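# Fold the towel in half, near edge onto far edge

## Task

Fold the towel once so that the edge closest to the arms is brought to meet the far edge, leaving it flat in two layers, and finish with neither arm in contact with the towel.

## Robot and tools

Robot: two arms, left_arm and right_arm, each ending in a five-finger hand. left_arm carries a left hand and right_arm a right hand, mirror images of each other. Bases in the scene frame: left_arm near (+0.002, +0.290, -0.001) m, right_arm near (-0.004, -0.249, -0.003) m. A post stands behind the arms; something may occasionally nudge loose objects.

Scene frame: origin at table-top height, halfway between the nominal bases; +x points out over the table, +z up, +y toward left_arm. Arm names are not image sides. Reported positions are in metres, orientations as quat_wxyz, and may be off by a few centimetres.

Hand point: a point fixed to each palm, 0.05 m in front of it and 0.15 m from the wrist face along the fingers. Its +z runs along straight fingers, +y out of the palm, +x across the palm away from the thumb on the right hand (toward the thumb on the left hand). Straight fingers extend 0.06 to 0.07 m past the point, and sit 0.06 m behind it along -y. A wrist bracket on the little-finger side can collide with things.

The 28-number row (all values in [-1, 1]), used by both execute_actions and move, covers both arms even if only one moves: left_arm dx, dy, dz, rx, ry, rz; left hand little, ring, middle, index, thumb_bend, thumb_turn; left force_limit, speed; then the same 14 for right_arm. Pose numbers are offsets, not poses: they count from that arm's current Hand target, along scene-frame axes, with 1.0 = 0.6 m for dx/dy/dz and 1.0 = 180 degrees for rx/ry/rz (one rotation vector, turning about the Hand target position). All six at 0 means no new request for that arm. Finger and thumb numbers are absolute targets: +1 open/straight, -1 closed; thumb_turn +1 beside the palm, -1 in front of it, opposite the fingers. force_limit maps -1..+1 to about 0..10 N at the fingertip (15 N for thumb motors); speed rises from near zero at -1 to full at +0.48 and above. For a gentle grip close at speed -0.94 or lower. Hand numbers have no 'unchanged' value: repeat the eight numbers last actually sent for that hand (or, if none yet, its hand_measured plus hand_force_limit and hand_speed).

execute_actions: actions is a list of actions; each action is a table of up to 15 rows, one per 1/30 s step, a short table holding its last row to step 15. Every row is an offset from the Hand target at the start of that action, not from the previous row, so sending the same offset again moves further. cameras picks images; none come by default unless actions is empty.

move: target is one 28-number row or up to 15 rows; each arm's offsets all count from its starting Hand target, not from the previous target. Paths are straight, end together, and stop after 10 s. speed is top speed in m/s (0.002 to 4.3, default 0.25; rotation up to twice that in rad/s), one value or one per target. blend (m) rounds corners in a list; 0 stops at each target. blocking=false returns after about 0.5 s while the move continues. Moves do not avoid obstacles or the other arm. The result adds a move: line (done, off_target, moving, held, fault) and limits (paced = pose clipped, held = steps withheld).

wait: seconds 0 to 3600, sends nothing new; a running move continues. stop: brakes the running move. zoom_image: camera plus region [x0, y0, x1, y1] in pixels, at most 504 by 504, on the latest image. show_instructions: shows reference images. finished_scene: ends the scene for good (scene 1).

Cameras: cam_head_left, cam_head_right, cam_high, cam_low, cam_left_wrist, cam_right_wrist, each 672x504; wrist cameras are fisheye and move with their arm.

Results: end_effector_position and quat per arm, Hand target (last commanded pose after clipping; next offsets start here), joint positions, velocities and torques, and per hand six-value lists in motor order: hand_measured (position on the command scale), hand_stopped_by (moving, target, force, stalled, fault), hand_load_n (fingertip load, positive pushes the finger open; near 0 after a grip is lost). Joint velocities may be omitted when all are within noise. Calls with actions also list some intermediate positions.

Behaviour to expect: arms follow loosely and often rest 1 to 3 cm (up to 5 cm) short, usually low; that is not contact. The next execute_actions call, even with zero offsets, re-requests the target; otherwise send the remaining distance. Orientation is clipped to within 40 degrees of the measured one per step. A blocked arm keeps pushing until commanded back past its hand point. Grasp width with thumb opposed is about 0.035 to 0.065 m; thumb tip to index pad can pinch thin light items such as cloth.

Avoid: dropping or letting go of moving parts, anything leaving the table, slams and hard pushes, fast hits on fixed things, heavy finger loads, the two hands or arms pressing on each other (can end the scene), and long straining holds that overheat motors (MOTOR HOT, then a fault where the arm drops for 30 to 60 s). Any arm stop costs. Finish with both hands clear of the towel.

Each tool is called after "Call:" by a JSON object that holds its "name" and its "arguments", one argument or row to a line.

Reference images:

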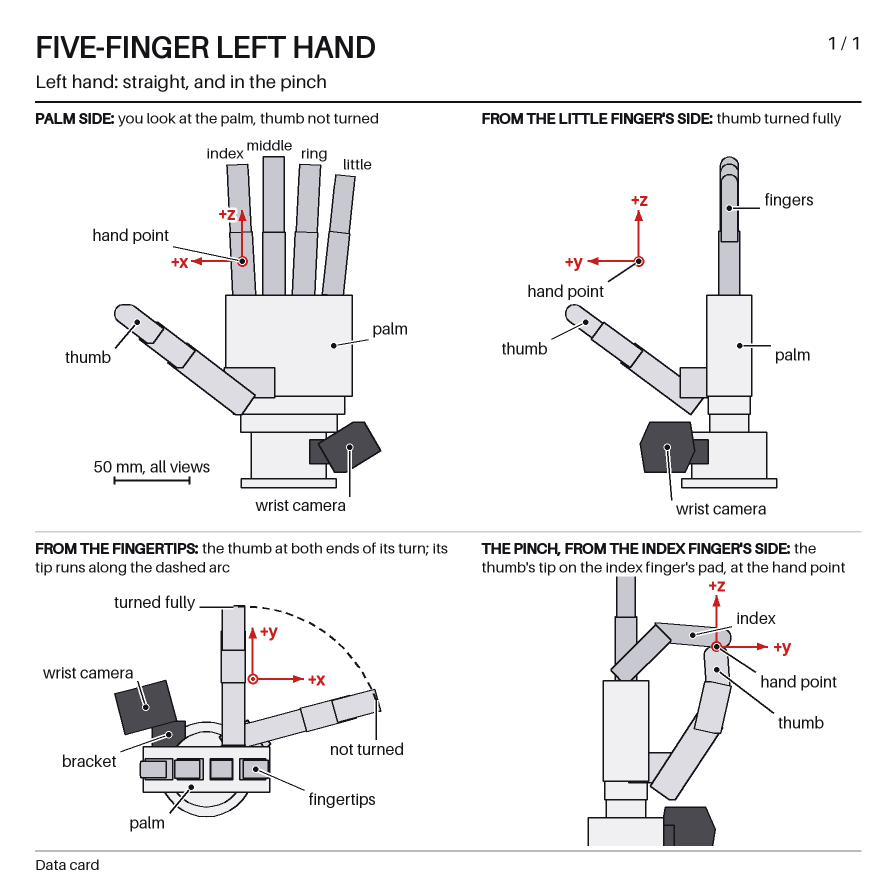

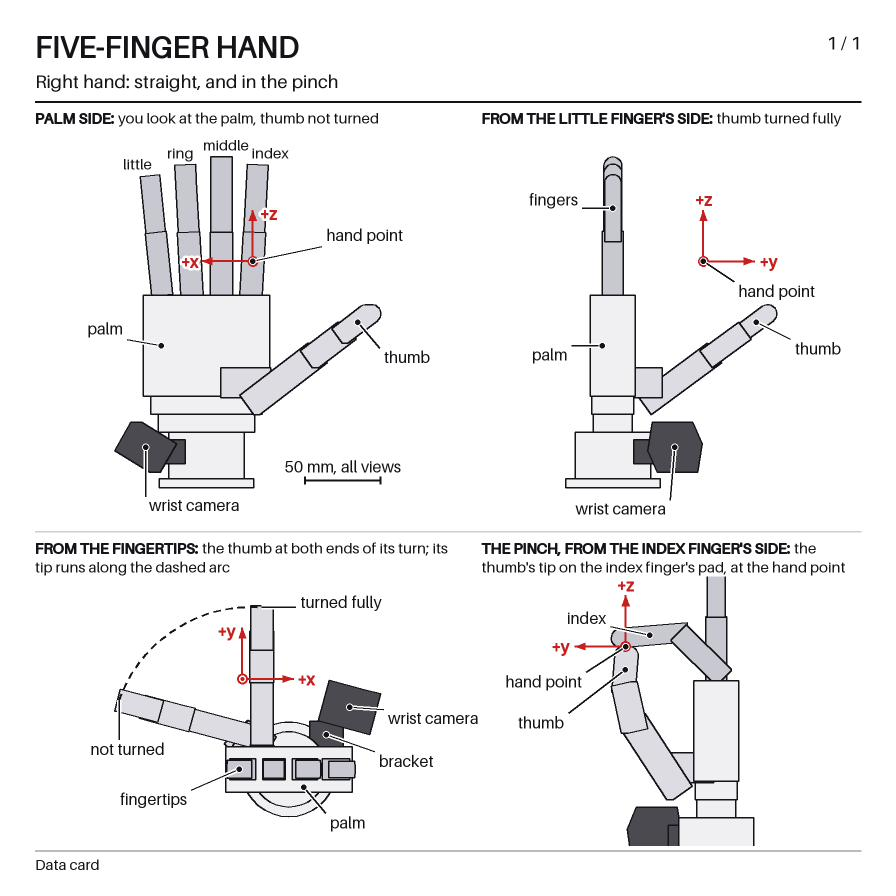

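## Session

Call:
{"name": "execute_actions", "arguments": {
  "actions": []
}}

Scene clock: 0.00 s.
left_arm: end_effector_position=(+0.1583, +0.5295, +0.1260) hand_measured=(+1.000, +1.000, +1.000, +1.000, +1.000, +1.000) hand_load_n=(+0.0, +0.0, +0.0, +0.0, +0.0, +0.0) hand_stopped_by=(target, target, target, target, target, target) hand_force_limit=0.00 hand_speed=-0.80 end_effector_quat_wxyz=(-0.031, +0.809, +0.583, +0.072) | right_arm: end_effector_position=(+0.2818, -0.0873, +0.2505) hand_measured=(+1.000, +1.000, +1.000, +1.000, +1.000, +1.000) hand_load_n=(-0.5, +0.0, +0.0, +0.0, +0.0, +0.0) hand_stopped_by=(target, target, target, target, target, target) hand_force_limit=0.00 hand_speed=-0.80 end_effector_quat_wxyz=(-0.071, +0.646, -0.428, +0.628)
Joint positions: left_arm=[1.229 0.878 0.666 -1.205 0.029 -1.598] | right_arm=[1.07 1.136 0.937 -1.339 1.367 0.664]
Joint velocities: within noise
Joint torques (N m): no reading
Motor temperatures (°C): left_arm=[30 28 32 25 34 30] | right_arm=[33 31 28 30 31 32]
Heat: left arm: hottest wrist yaw 34 °C; right arm: hottest waist 33 °C.
Hand target: left_arm +0.1609, +0.5366, +0.1358; -0.038, +0.808, +0.582, +0.082 | right_arm +0.2842, -0.0827, +0.2573; -0.078, +0.643, -0.433, +0.627

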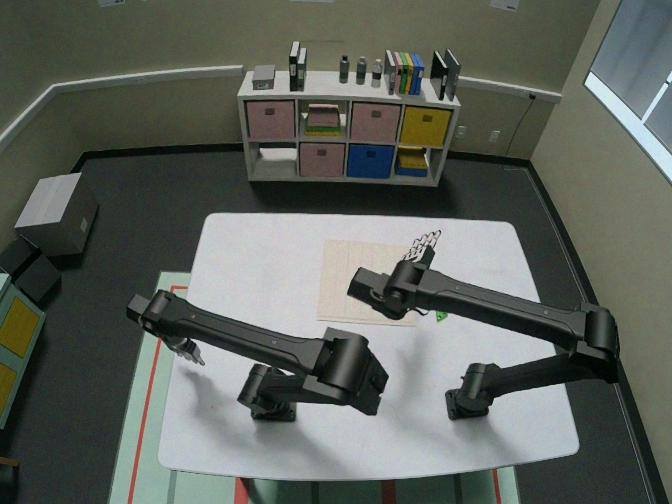

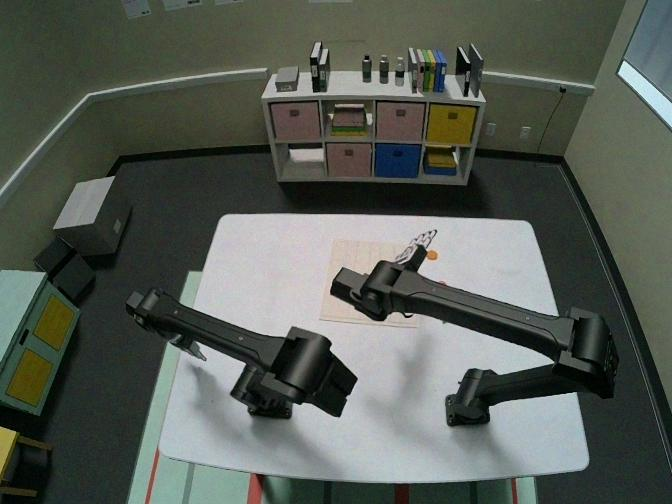

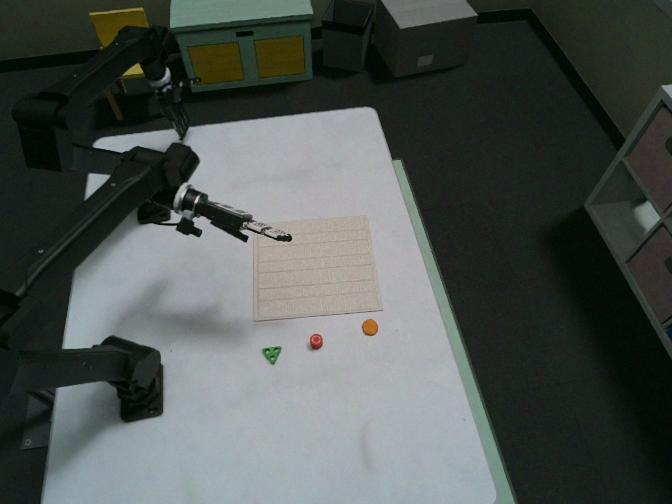

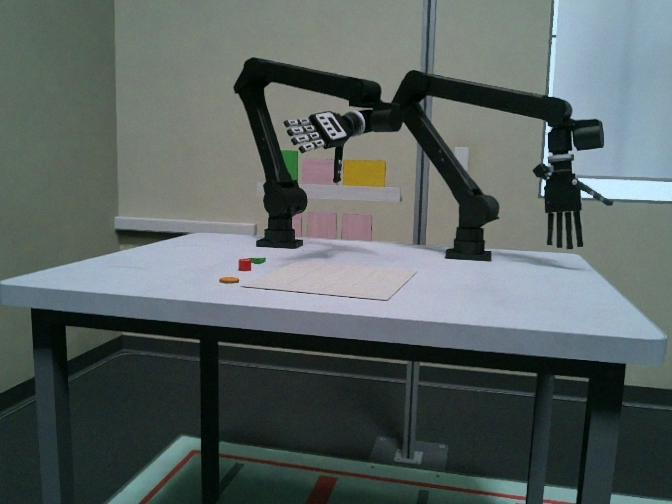

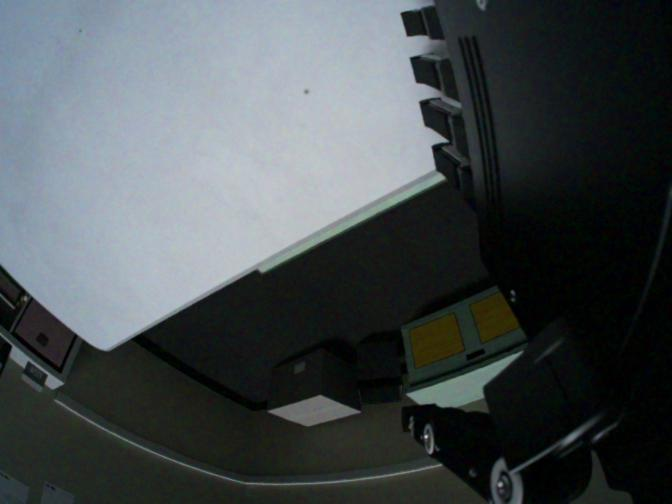

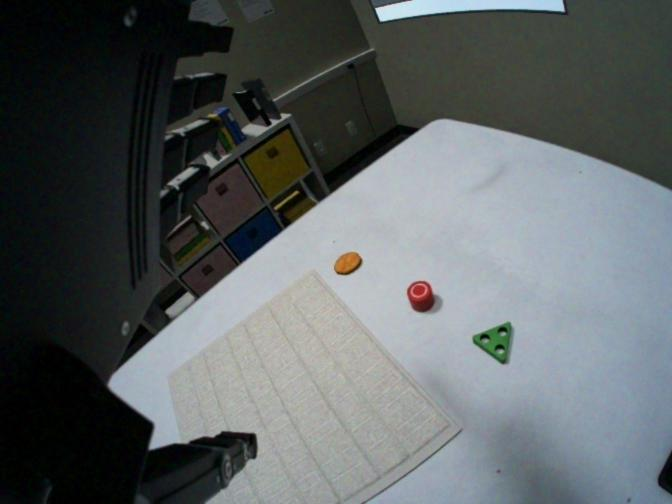

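Call:
{"name": "zoom_image", "arguments": {
  "camera": "cam_low",
  "region": [200, 220, 460, 320]
}}

Call:
{"name": "zoom_image", "arguments": {
  "camera": "cam_high",
  "region": [230, 190, 430, 370]
}}

Call:
{"name": "zoom_image", "arguments": {
  "camera": "cam_right_wrist",
  "region": [150, 240, 530, 504]
}}

Scaled by 1.938.

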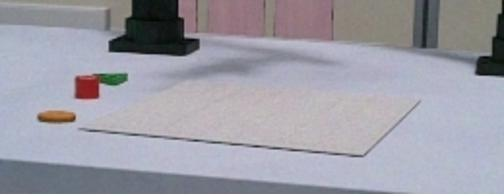

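Scaled by 2.520.

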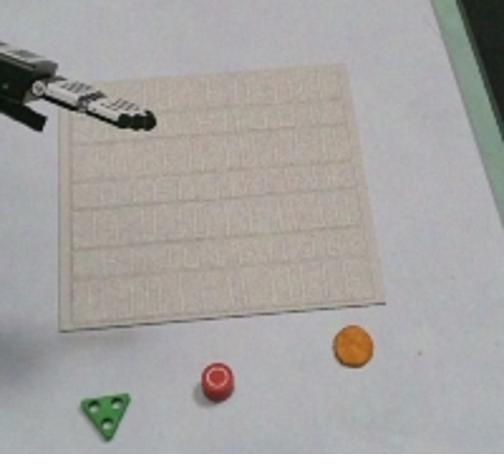

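Scaled by 1.326 from the camera's image (finer frame: 960x720).

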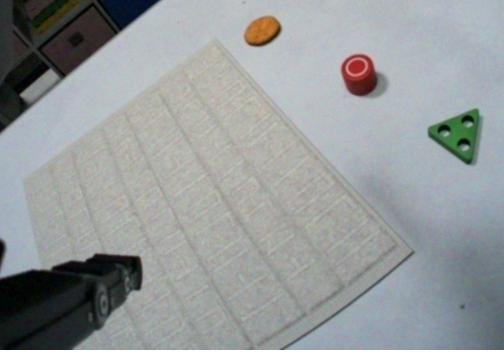

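Call:
{"name": "move", "arguments": {
  "target": [0.1485,-0.2277,0.2403,-0.0259,0.0558,-0.396,-0.9,-0.9,0.3,0.3,0.7,-1,0,0,-0.0403,-0.0288,-0.062,0.2729,0.0857,0.0194,-0.9,-0.9,0.3,0.3,0.7,-1,0,0],
  "cameras": ["cam_high","cam_low"]
}}

Scene clock: 19.67 s.
left_arm: end_effector_position=(+0.2433, +0.3991, +0.2660) hand_measured=(-0.900, -0.900, +0.300, +0.300, +0.700, -1.000) hand_load_n=(+0.0, +0.0, +0.0, +0.0, +0.0, +0.0) hand_stopped_by=(target, target, target, target, target, target) hand_force_limit=0.00 hand_speed=0.00 end_effector_quat_wxyz=(-0.002, +1.000, +0.012, +0.007) | right_arm: end_effector_position=(+0.2566, -0.0987, +0.2186) hand_measured=(-0.900, -0.900, +0.300, +0.300, +0.700, -1.000) hand_load_n=(+0.0, +0.0, +0.5, +0.0, +0.0, +0.0) hand_stopped_by=(target, target, target, target, target, target) hand_force_limit=0.00 hand_speed=0.00 end_effector_quat_wxyz=(-0.292, +0.645, -0.640, +0.297)
Joint positions: left_arm=[0.69 1.032 1.149 -1.674 0.006 -0.91] | right_arm=[0.652 0.66 0.745 -0.92 0.494 0.472]
Joint torques (N m): left_arm=[-0.5 -3.37 12.31 -0.32 0.11 0.07] | right_arm=[-0.5 -0.97 8.88 2.44 0.17 -0.1]
Motor temperatures (°C): left_arm=[29 28 37 25 34 29] | right_arm=[33 31 31 30 31 32]
Heat: left arm: hottest elbow 37 °C; right arm: hottest waist 33 °C.
Hand target: left_arm +0.2499, +0.4000, +0.2801; +0.000, +1.000, +0.001, -0.001 | right_arm +0.2599, -0.1000, +0.2200; -0.299, +0.641, -0.641, +0.299
Off the commanded pose: left_arm 0.015 m, 2 deg | right_arm 0.004 m, 1 deg.
joint sent to its limit (left arm) — joint 4 (wrist pitch), lower limit. The joint targets still meet the commanded pose.
move: off_target (left_arm)

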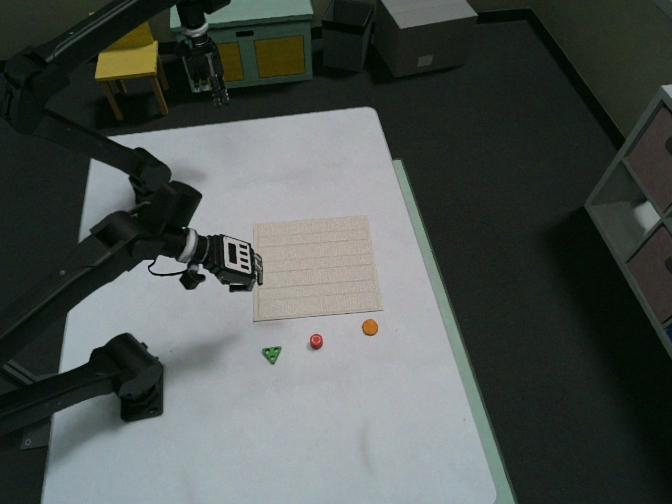

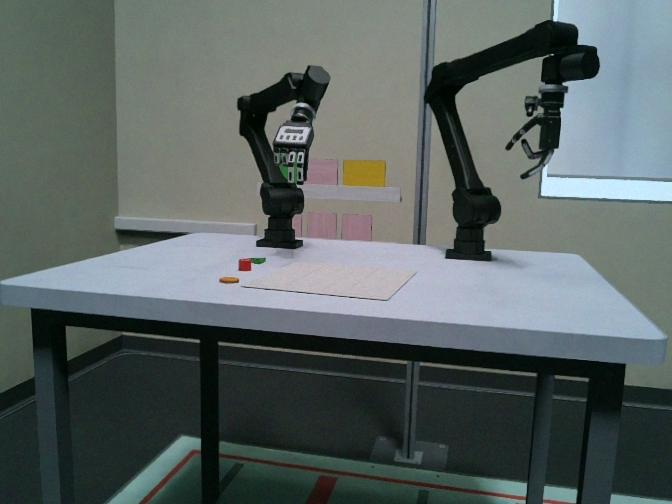

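Call:
{"name": "move", "arguments": {
  "target": [0.0168,-0.43,-0.1,0.2168,-0.2168,-0.4652,-0.9,-0.9,0.3,0.3,0.7,-1,0,0,0,0,0,0,0,0,-0.9,-0.9,0.3,0.3,0.7,-1,0,0],
  "cameras": ["all"]
}}

Scene clock: 24.43 s.
left_arm: end_effector_position=(+0.2576, +0.1477, +0.2179) hand_measured=(-0.900, -0.900, +0.300, +0.300, +0.700, -1.000) hand_load_n=(+0.0, +0.0, +0.0, +0.0, +0.0, +0.0) hand_stopped_by=(target, target, target, target, target, target) hand_force_limit=0.00 hand_speed=0.00 end_effector_quat_wxyz=(-0.297, +0.650, -0.636, +0.291) | right_arm: end_effector_position=(+0.2566, -0.0987, +0.2186) hand_measured=(-0.900, -0.900, +0.300, +0.300, +0.700, -1.000) hand_load_n=(+0.0, +0.0, +0.0, +0.0, +0.0, +0.0) hand_stopped_by=(target, target, target, target, target, target) hand_force_limit=0.00 hand_speed=0.00 end_effector_quat_wxyz=(-0.292, +0.645, -0.640, +0.297)
Joint positions: left_arm=[-0.65 0.633 0.73 -0.935 -0.493 -0.482] | right_arm=[0.652 0.66 0.745 -0.92 0.494 0.472]
Joint torques (N m): left_arm=[-0.62 -0.44 9.59 2.32 -0.44 0.09] | right_arm=[-0.5 -0.97 8.88 2.45 0.16 -0.08]
Heat: left arm: hottest elbow 37 °C; right arm: hottest waist 33 °C.
Hand target: left_arm +0.2600, +0.1420, +0.2202; -0.299, +0.641, -0.640, +0.299 | right_arm +0.2599, -0.1000, +0.2200; -0.299, +0.641, -0.641, +0.299
Off the commanded pose: left_arm 0.006 m, 1 deg | right_arm 0.004 m, 1 deg.
move: done
cam_left_wrist: T_world_to_cam=[[0.62161, -0.2888, 0.72814, -0.27725], [-0.56322, -0.81082, 0.15923, 0.22491], [0.5444, -0.50908, -0.66668, 0.19912]] pos_world=[0.19062, 0.20366, 0.29881]
cam_right_wrist: T_world_to_cam=[[-0.66031, -0.2472, -0.70914, 0.29663], [-0.47615, 0.86802, 0.14077, 0.18446], [0.58075, 0.43061, -0.69087, 0.15604]] pos_world=[0.19307, -0.15398, 0.29218]

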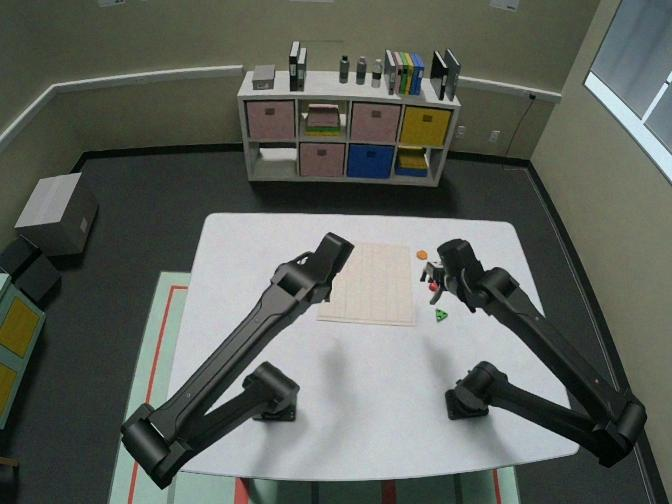

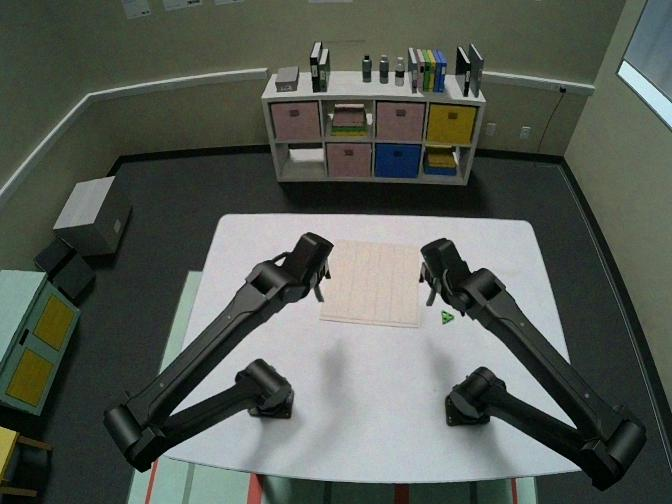

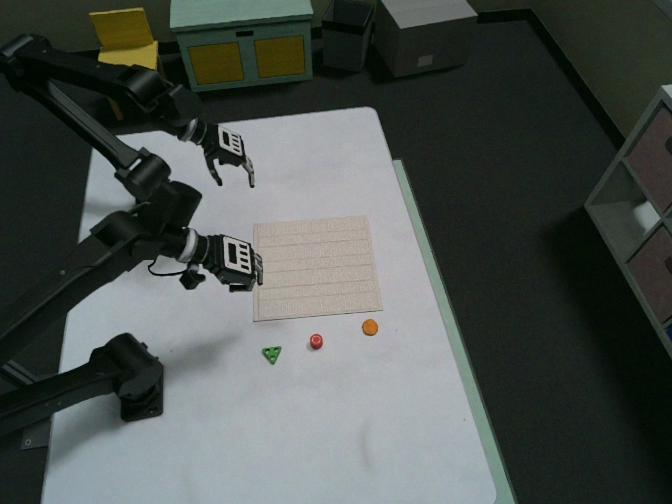

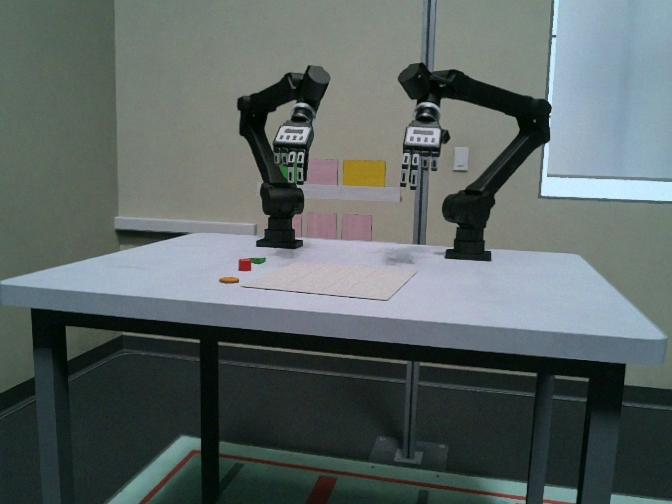

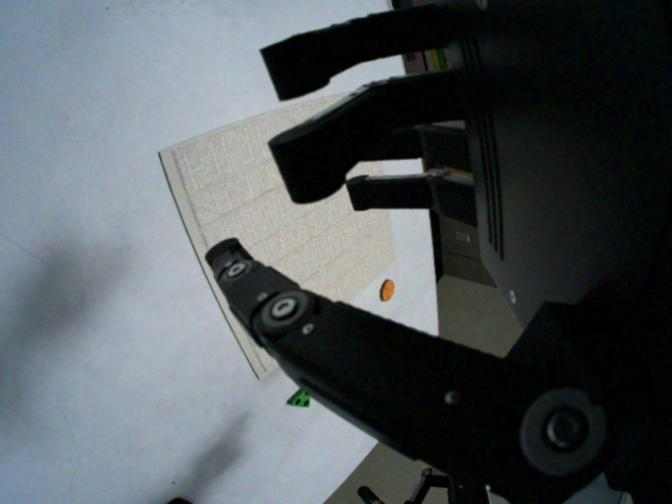

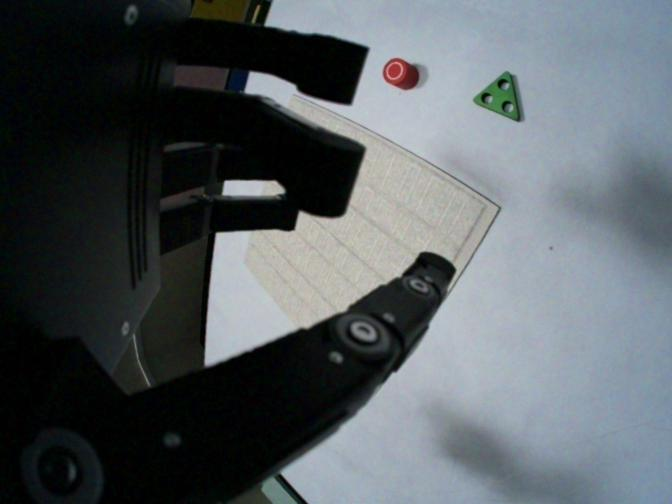

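Call:
{"name": "move", "arguments": {
  "target": [0,0,0,0,0,0,-0.9,-0.9,-0.25,-0.25,0.3,-1,-0.4,-0.5,0,0,0,0,0,0,-0.9,-0.9,-0.25,-0.25,0.2,-1,-0.4,-0.5],
  "cameras": ["cam_left_wrist","cam_right_wrist","cam_low"]
}}

Scene clock: 25.80 s.
left_arm: end_effector_position=(+0.2576, +0.1477, +0.2179) hand_measured=(-0.900, -0.900, -0.250, -0.250, +0.300, -1.000) hand_load_n=(+0.0, +0.0, +0.0, +0.0, +0.0, +0.0) hand_stopped_by=(target, target, target, target, target, target) hand_force_limit=-0.40 hand_speed=-0.50 end_effector_quat_wxyz=(-0.298, +0.649, -0.637, +0.290) | right_arm: end_effector_position=(+0.2566, -0.0987, +0.2186) hand_measured=(-0.900, -0.900, -0.250, -0.250, +0.200, -1.000) hand_load_n=(+0.0, +0.0, +1.0, +0.0, +1.5, +0.0) hand_stopped_by=(target, target, target, target, target, target) hand_force_limit=-0.40 hand_speed=-0.50 end_effector_quat_wxyz=(-0.292, +0.645, -0.640, +0.297)
Joint positions: left_arm=[-0.65 0.633 0.73 -0.935 -0.493 -0.481] | right_arm=[0.652 0.66 0.745 -0.92 0.494 0.472]
Joint torques (N m): left_arm=[-0.79 -0.56 9.55 2.26 -0.41 0.07] | right_arm=[-0.44 -0.91 8.88 2.44 0.17 -0.08]
Heat: left arm: hottest elbow 37 °C; right arm: hottest waist 33 °C.
Hand target: left_arm +0.2600, +0.1420, +0.2201; -0.299, +0.641, -0.640, +0.299 | right_arm +0.2599, -0.1000, +0.2200; -0.299, +0.641, -0.641, +0.299
Off the commanded pose: left_arm 0.007 m, 1 deg | right_arm 0.004 m, 1 deg.
move: done
cam_left_wrist: T_world_to_cam=[[0.62145, -0.28993, 0.72784, -0.2769], [-0.56381, -0.81055, 0.15852, 0.22518], [0.54399, -0.50887, -0.66718, 0.1993]] pos_world=[0.19062, 0.20366, 0.29881]
cam_right_wrist: T_world_to_cam=[[-0.66032, -0.24758, -0.709, 0.29653], [-0.4764, 0.86792, 0.14061, 0.18454], [0.58054, 0.43061, -0.69105, 0.15613]] pos_world=[0.19307, -0.15398, 0.29218]
Images, in order (width x height): cam_low 672x504, cam_left_wrist 672x504, cam_right_wrist 672x504.

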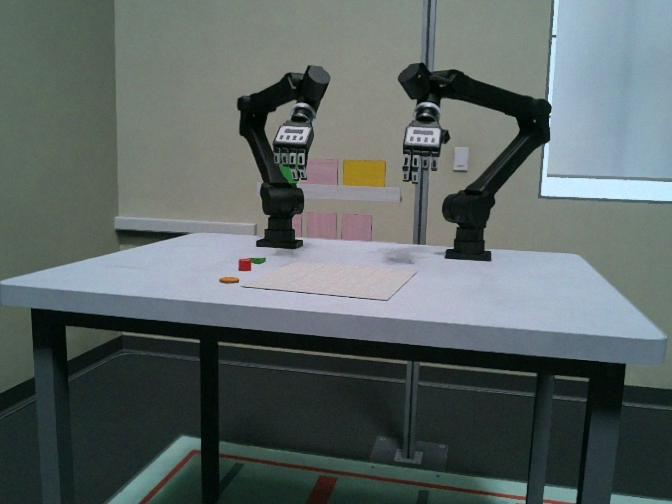

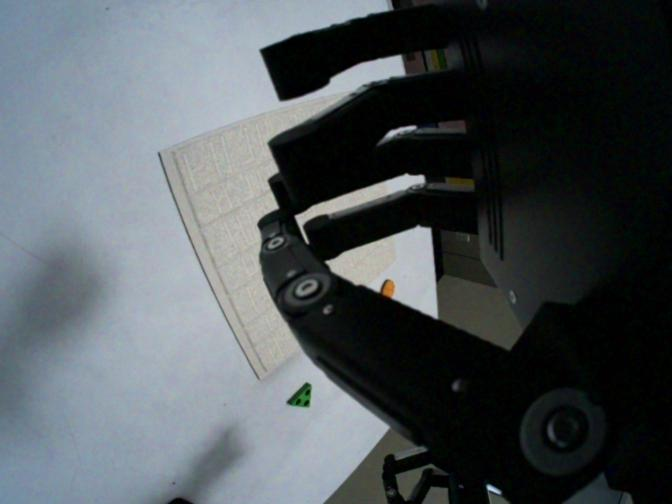

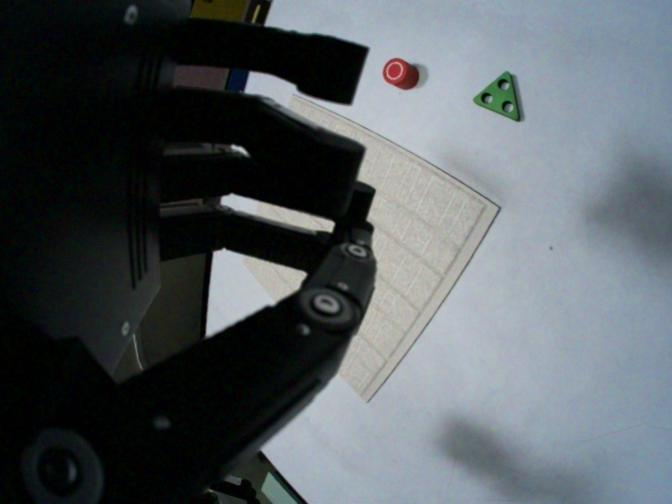

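Call:
{"name": "move", "arguments": {
  "target": [0.0475,-0.025,-0.25,0,-0.0556,0,-0.9,-0.9,0.1,0.1,0.6,-1,-0.4,-0.2,0.0327,0.0217,-0.25,0,-0.0556,0,-0.9,-0.9,0.1,0.1,0.6,-1,-0.4,-0.2],
  "cameras": ["all"],
  "speed": 0.15
}}

Scene clock: 29.13 s.
left_arm: end_effector_position=(+0.2873, +0.1315, +0.0694) hand_measured=(-0.900, -0.900, +0.100, +0.100, +0.600, -1.000) hand_load_n=(+0.0, +0.0, +0.0, +0.0, +0.0, +0.5) hand_stopped_by=(target, target, target, target, target, target) hand_force_limit=-0.40 hand_speed=-0.20 end_effector_quat_wxyz=(-0.353, +0.620, -0.609, +0.348) | right_arm: end_effector_position=(+0.2798, -0.0897, +0.0714) hand_measured=(-0.900, -0.900, +0.100, +0.100, +0.600, -1.000) hand_load_n=(+0.0, +0.0, +0.0, +0.0, +0.0, +0.0) hand_stopped_by=(target, target, target, target, target, target) hand_force_limit=-0.40 hand_speed=-0.20 end_effector_quat_wxyz=(-0.351, +0.609, -0.618, +0.352)
Joint positions: left_arm=[-0.711 0.783 0.296 -0.184 -0.612 -0.43] | right_arm=[0.709 0.767 0.299 -0.203 0.62 0.437]
Joint torques (N m): left_arm=[-0.5 -0.97 8.64 2.58 -0.4 0.05] | right_arm=[1.14 -0.26 8.12 2.62 0.5 -0.1]
Heat: left arm: hottest elbow 37 °C; right arm: hottest waist 33 °C.
Hand target: left_arm +0.2885, +0.1269, +0.0701; -0.354, +0.613, -0.612, +0.354 | right_arm +0.2796, -0.0870, +0.0700; -0.353, +0.612, -0.613, +0.354
Off the commanded pose: left_arm 0.005 m, 1 deg | right_arm 0.003 m, 1 deg.
move: done
cam_left_wrist: T_world_to_cam=[[0.48041, -0.2914, 0.82722, -0.15813], [-0.58608, -0.80834, 0.05562, 0.26553], [0.65247, -0.51154, -0.55912, 0.03754]] pos_world=[0.20709, 0.18776, 0.13703]
cam_right_wrist: T_world_to_cam=[[-0.52498, -0.22936, -0.81963, 0.1813], [-0.48159, 0.87407, 0.06387, 0.21604], [0.70176, 0.42825, -0.56932, -0.00572]] pos_world=[0.20323, -0.1448, 0.13155]

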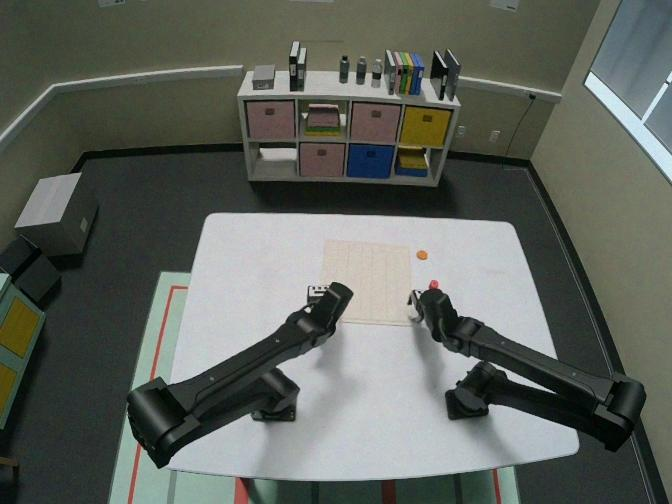

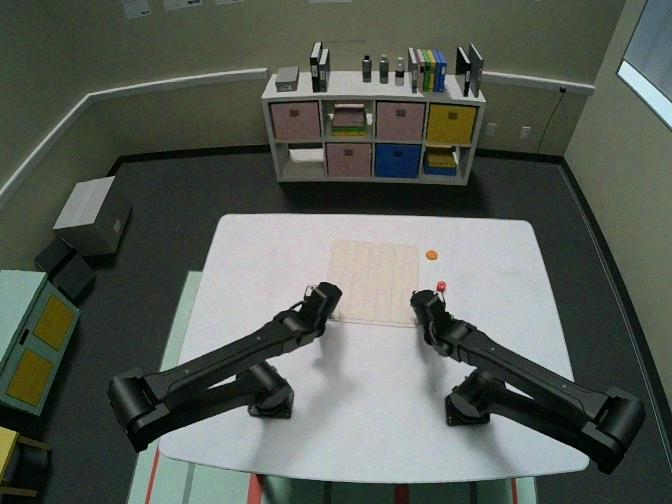

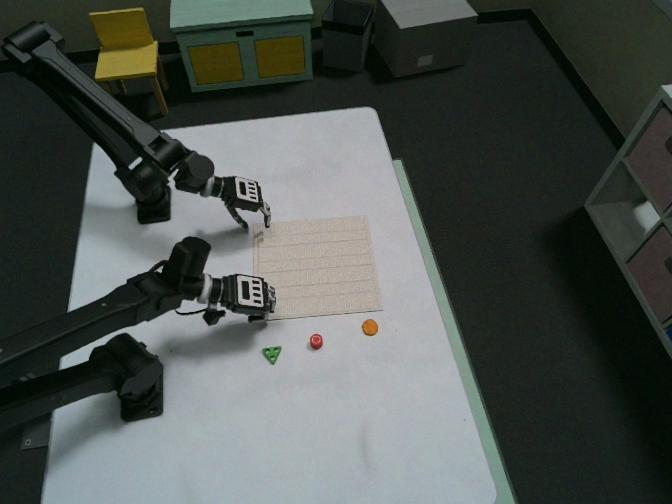

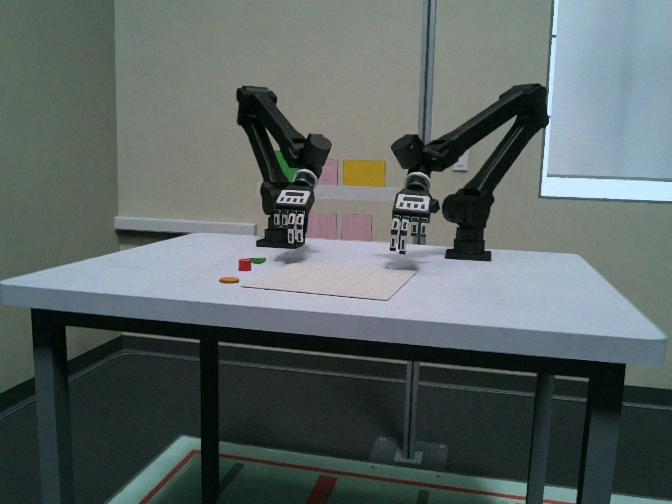

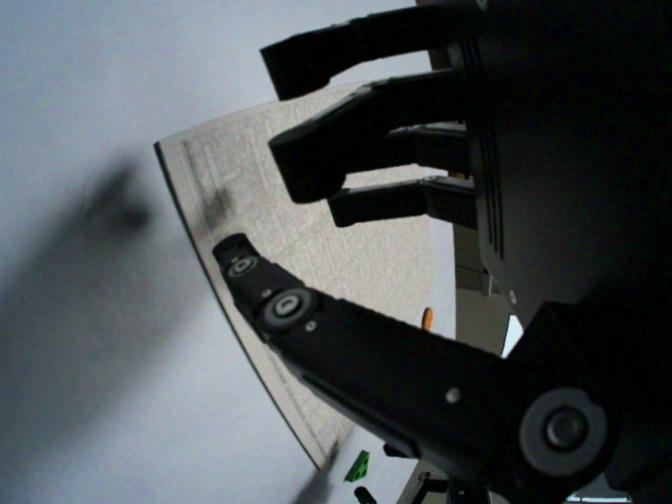

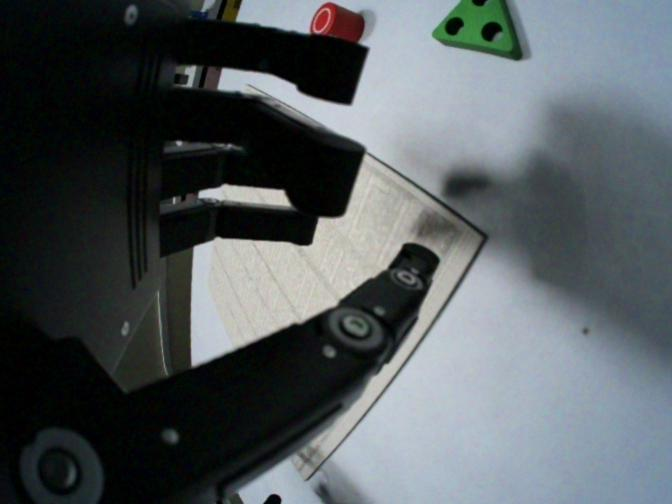

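Call:
{"name": "move", "arguments": {
  "target": [0,0,-0.0583,0,0,0,-0.9,-0.9,0.1,0.1,0.6,-1,-0.4,-0.2,0,0,-0.0583,0,0,0,-0.9,-0.9,0.1,0.1,0.6,-1,-0.4,-0.2],
  "cameras": ["all"],
  "speed": 0.08
}}

Call:
{"name": "zoom_image", "arguments": {
  "camera": "cam_low",
  "region": [240, 160, 460, 310]
}}

Call:
{"name": "zoom_image", "arguments": {
  "camera": "cam_high",
  "region": [180, 150, 330, 350]
}}

Scene clock: 30.67 s.
left_arm: end_effector_position=(+0.2874, +0.1314, +0.0342) hand_measured=(-0.900, -0.900, +0.100, +0.100, +0.600, -1.000) hand_load_n=(+0.0, +0.0, +0.0, +0.0, +0.0, +0.0) hand_stopped_by=(target, target, target, target, target, target) hand_force_limit=-0.40 hand_speed=-0.20 end_effector_quat_wxyz=(-0.353, +0.619, -0.609, +0.348) | right_arm: end_effector_position=(+0.2803, -0.0894, +0.0364) hand_measured=(-0.900, -0.900, +0.100, +0.100, +0.600, -1.000) hand_load_n=(+0.0, +0.0, +0.0, +0.0, +0.0, +0.0) hand_stopped_by=(target, target, target, target, target, target) hand_force_limit=-0.40 hand_speed=-0.20 end_effector_quat_wxyz=(-0.351, +0.609, -0.618, +0.353)
Joint positions: left_arm=[-0.711 0.901 0.229 0.001 -0.612 -0.43] | right_arm=[0.709 0.883 0.233 -0.02 0.621 0.437]
Joint torques (N m): left_arm=[-0.56 -1.08 7.88 2.54 -0.37 0.05] | right_arm=[1.08 -0.26 7.3 2.62 0.49 -0.09]
Heat: left arm: hottest elbow 37 °C; right arm: hottest waist 33 °C.
Hand target: left_arm +0.2885, +0.1269, +0.0351; -0.354, +0.613, -0.612, +0.354 | right_arm +0.2797, -0.0870, +0.0351; -0.353, +0.612, -0.613, +0.354
Off the commanded pose: left_arm 0.005 m, 1 deg | right_arm 0.003 m, 1 deg.
move: done
cam_left_wrist: T_world_to_cam=[[0.48063, -0.29197, 0.82689, -0.12912], [-0.58622, -0.80825, 0.05535, 0.26756], [0.65218, -0.51135, -0.55963, 0.01781]] pos_world=[0.2073, 0.18766, 0.10193]
cam_right_wrist: T_world_to_cam=[[-0.52461, -0.22954, -0.81981, 0.15297], [-0.48156, 0.87412, 0.06342, 0.21821], [0.70206, 0.42806, -0.56911, -0.02622]] pos_world=[0.20373, -0.1444, 0.09665]

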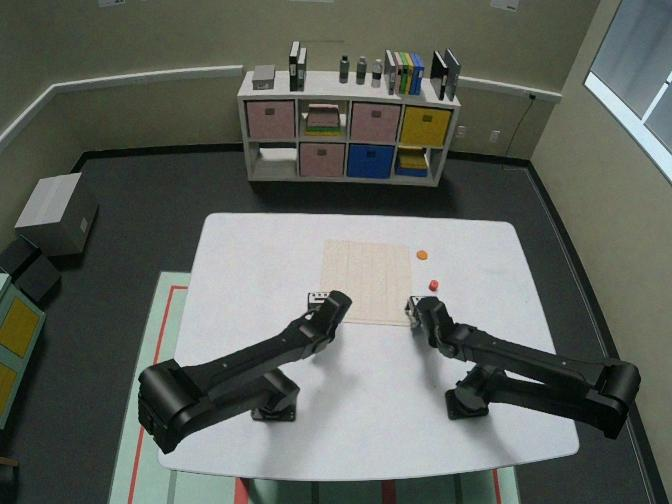

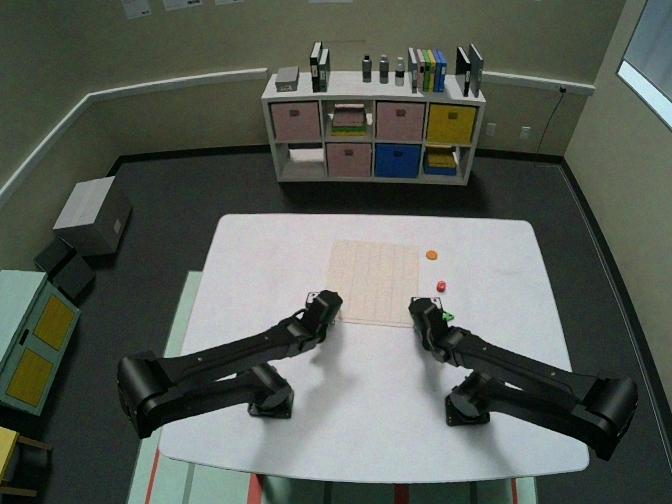

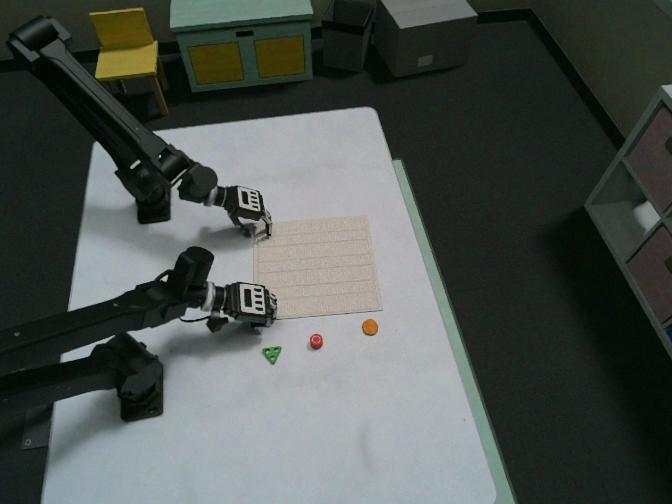

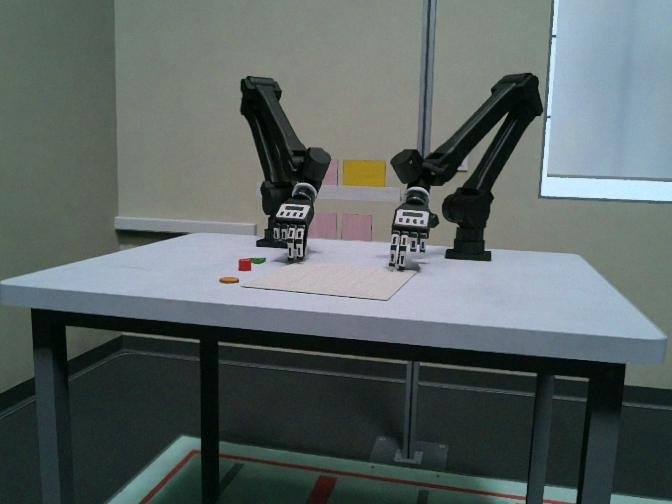

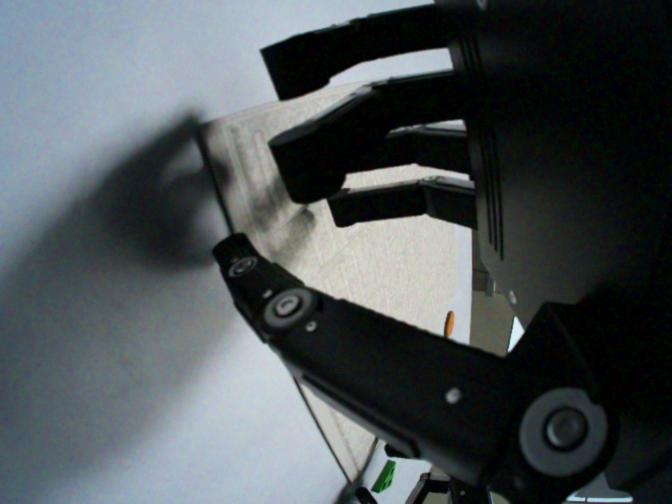

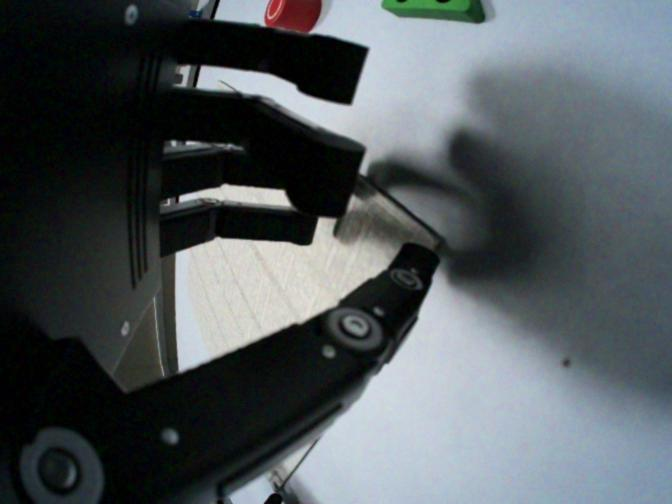

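Scaled by 2.291.

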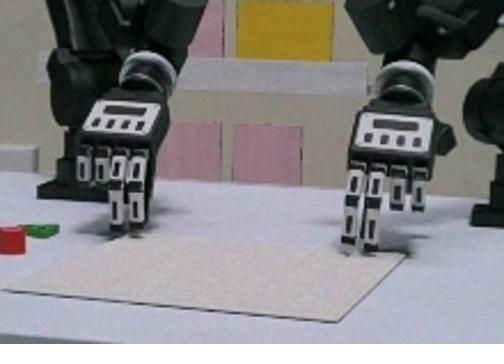

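Scaled by 2.520.

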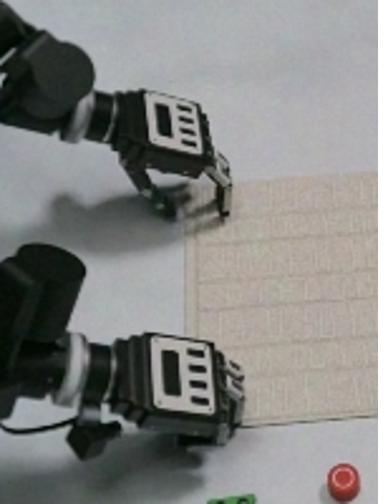

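Call:
{"name": "move", "arguments": {
  "target": [0,0,-0.0167,0,0,0,-0.9,-0.9,0.1,0.1,0.6,-1,-0.4,-0.2,0,0,-0.0183,0,0,0,-0.9,-0.9,0.1,0.1,0.6,-1,-0.4,-0.2],
  "cameras": ["cam_low","cam_left_wrist","cam_right_wrist"],
  "speed": 0.04
}}

Call:
{"name": "zoom_image", "arguments": {
  "camera": "cam_low",
  "region": [260, 220, 440, 290]
}}

Scene clock: 32.30 s.
left_arm: end_effector_position=(+0.2900, +0.1296, +0.0279) hand_measured=(-0.900, -0.900, +0.100, +0.100, +0.600, -1.000) hand_load_n=(+0.0, +0.0, -0.5, +0.0, +0.0, +0.0) hand_stopped_by=(target, target, target, target, target, target) hand_force_limit=-0.40 hand_speed=-0.20 end_effector_quat_wxyz=(-0.354, +0.619, -0.606, +0.352) | right_arm: end_effector_position=(+0.2822, -0.0882, +0.0283) hand_measured=(-0.900, -0.900, +0.100, +0.100, +0.600, -1.000) hand_load_n=(+0.0, +0.0, +0.0, +0.0, +0.0, +0.0) hand_stopped_by=(target, target, target, target, target, target) hand_force_limit=-0.40 hand_speed=-0.20 end_effector_quat_wxyz=(-0.354, +0.607, -0.618, +0.354)
Joint positions: left_arm=[-0.711 0.943 0.218 0.064 -0.614 -0.429] | right_arm=[0.709 0.927 0.218 0.047 0.623 0.436]
Joint torques (N m): left_arm=[-0.5 -1.32 7.12 2.36 -0.3 0.06] | right_arm=[1.08 -0.5 6.69 2.62 0.4 -0.07]
Heat: left arm: hottest elbow 37 °C; right arm: hottest waist 33 °C.
Hand target: left_arm +0.2885, +0.1269, +0.0251; -0.354, +0.613, -0.612, +0.353 | right_arm +0.2796, -0.0871, +0.0240; -0.353, +0.612, -0.613, +0.354
Off the commanded pose: left_arm 0.004 m, 1 deg | right_arm 0.005 m, 1 deg.
move: done
cam_left_wrist: T_world_to_cam=[[0.47384, -0.28747, 0.83237, -0.12435], [-0.58618, -0.80835, 0.05451, 0.26795], [0.65717, -0.51374, -0.55153, 0.01036]] pos_world=[0.20918, 0.18617, 0.09461]
cam_right_wrist: T_world_to_cam=[[-0.51935, -0.2258, -0.82419, 0.14655], [-0.48099, 0.87442, 0.06352, 0.21845], [0.70635, 0.42941, -0.56274, -0.03404]] pos_world=[0.20523, -0.14331, 0.08775]

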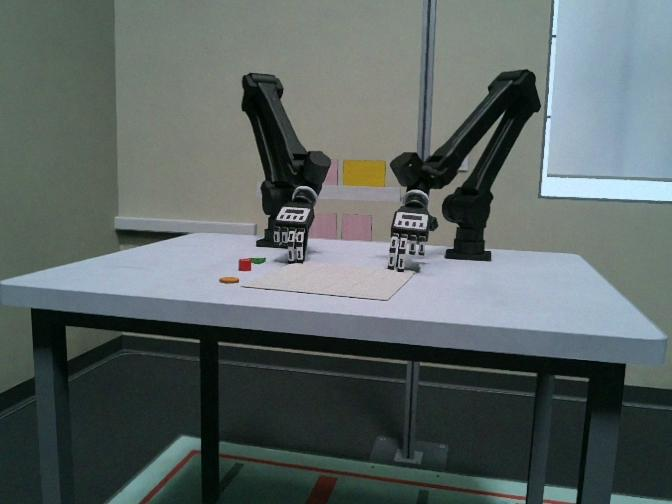

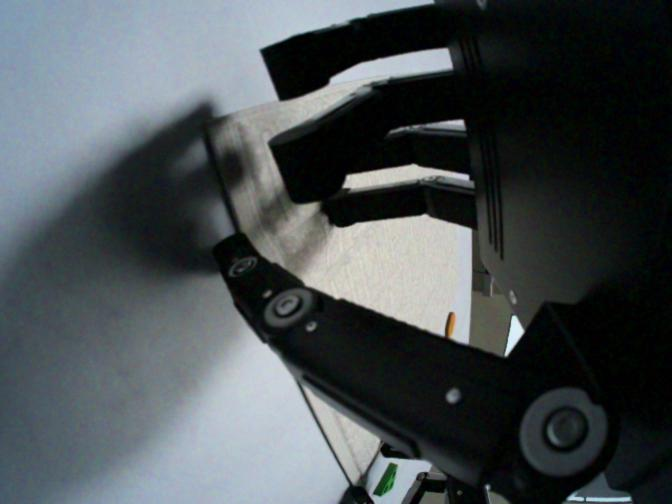

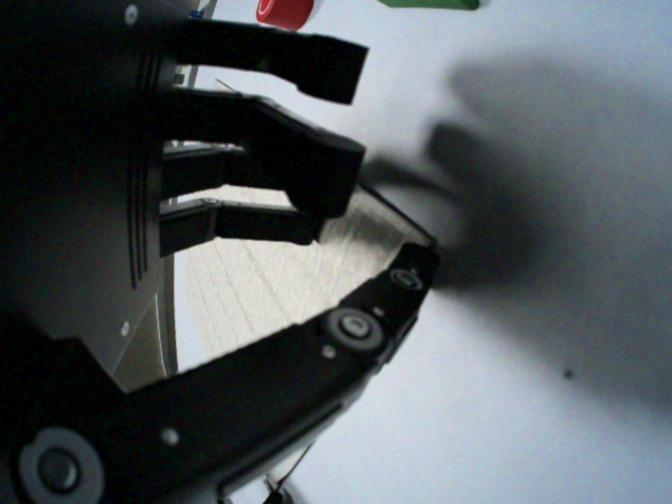

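Scaled by 2.800.

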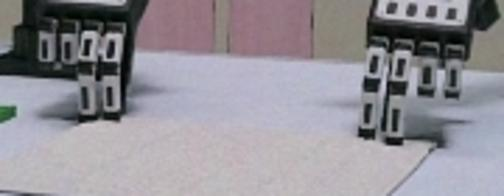

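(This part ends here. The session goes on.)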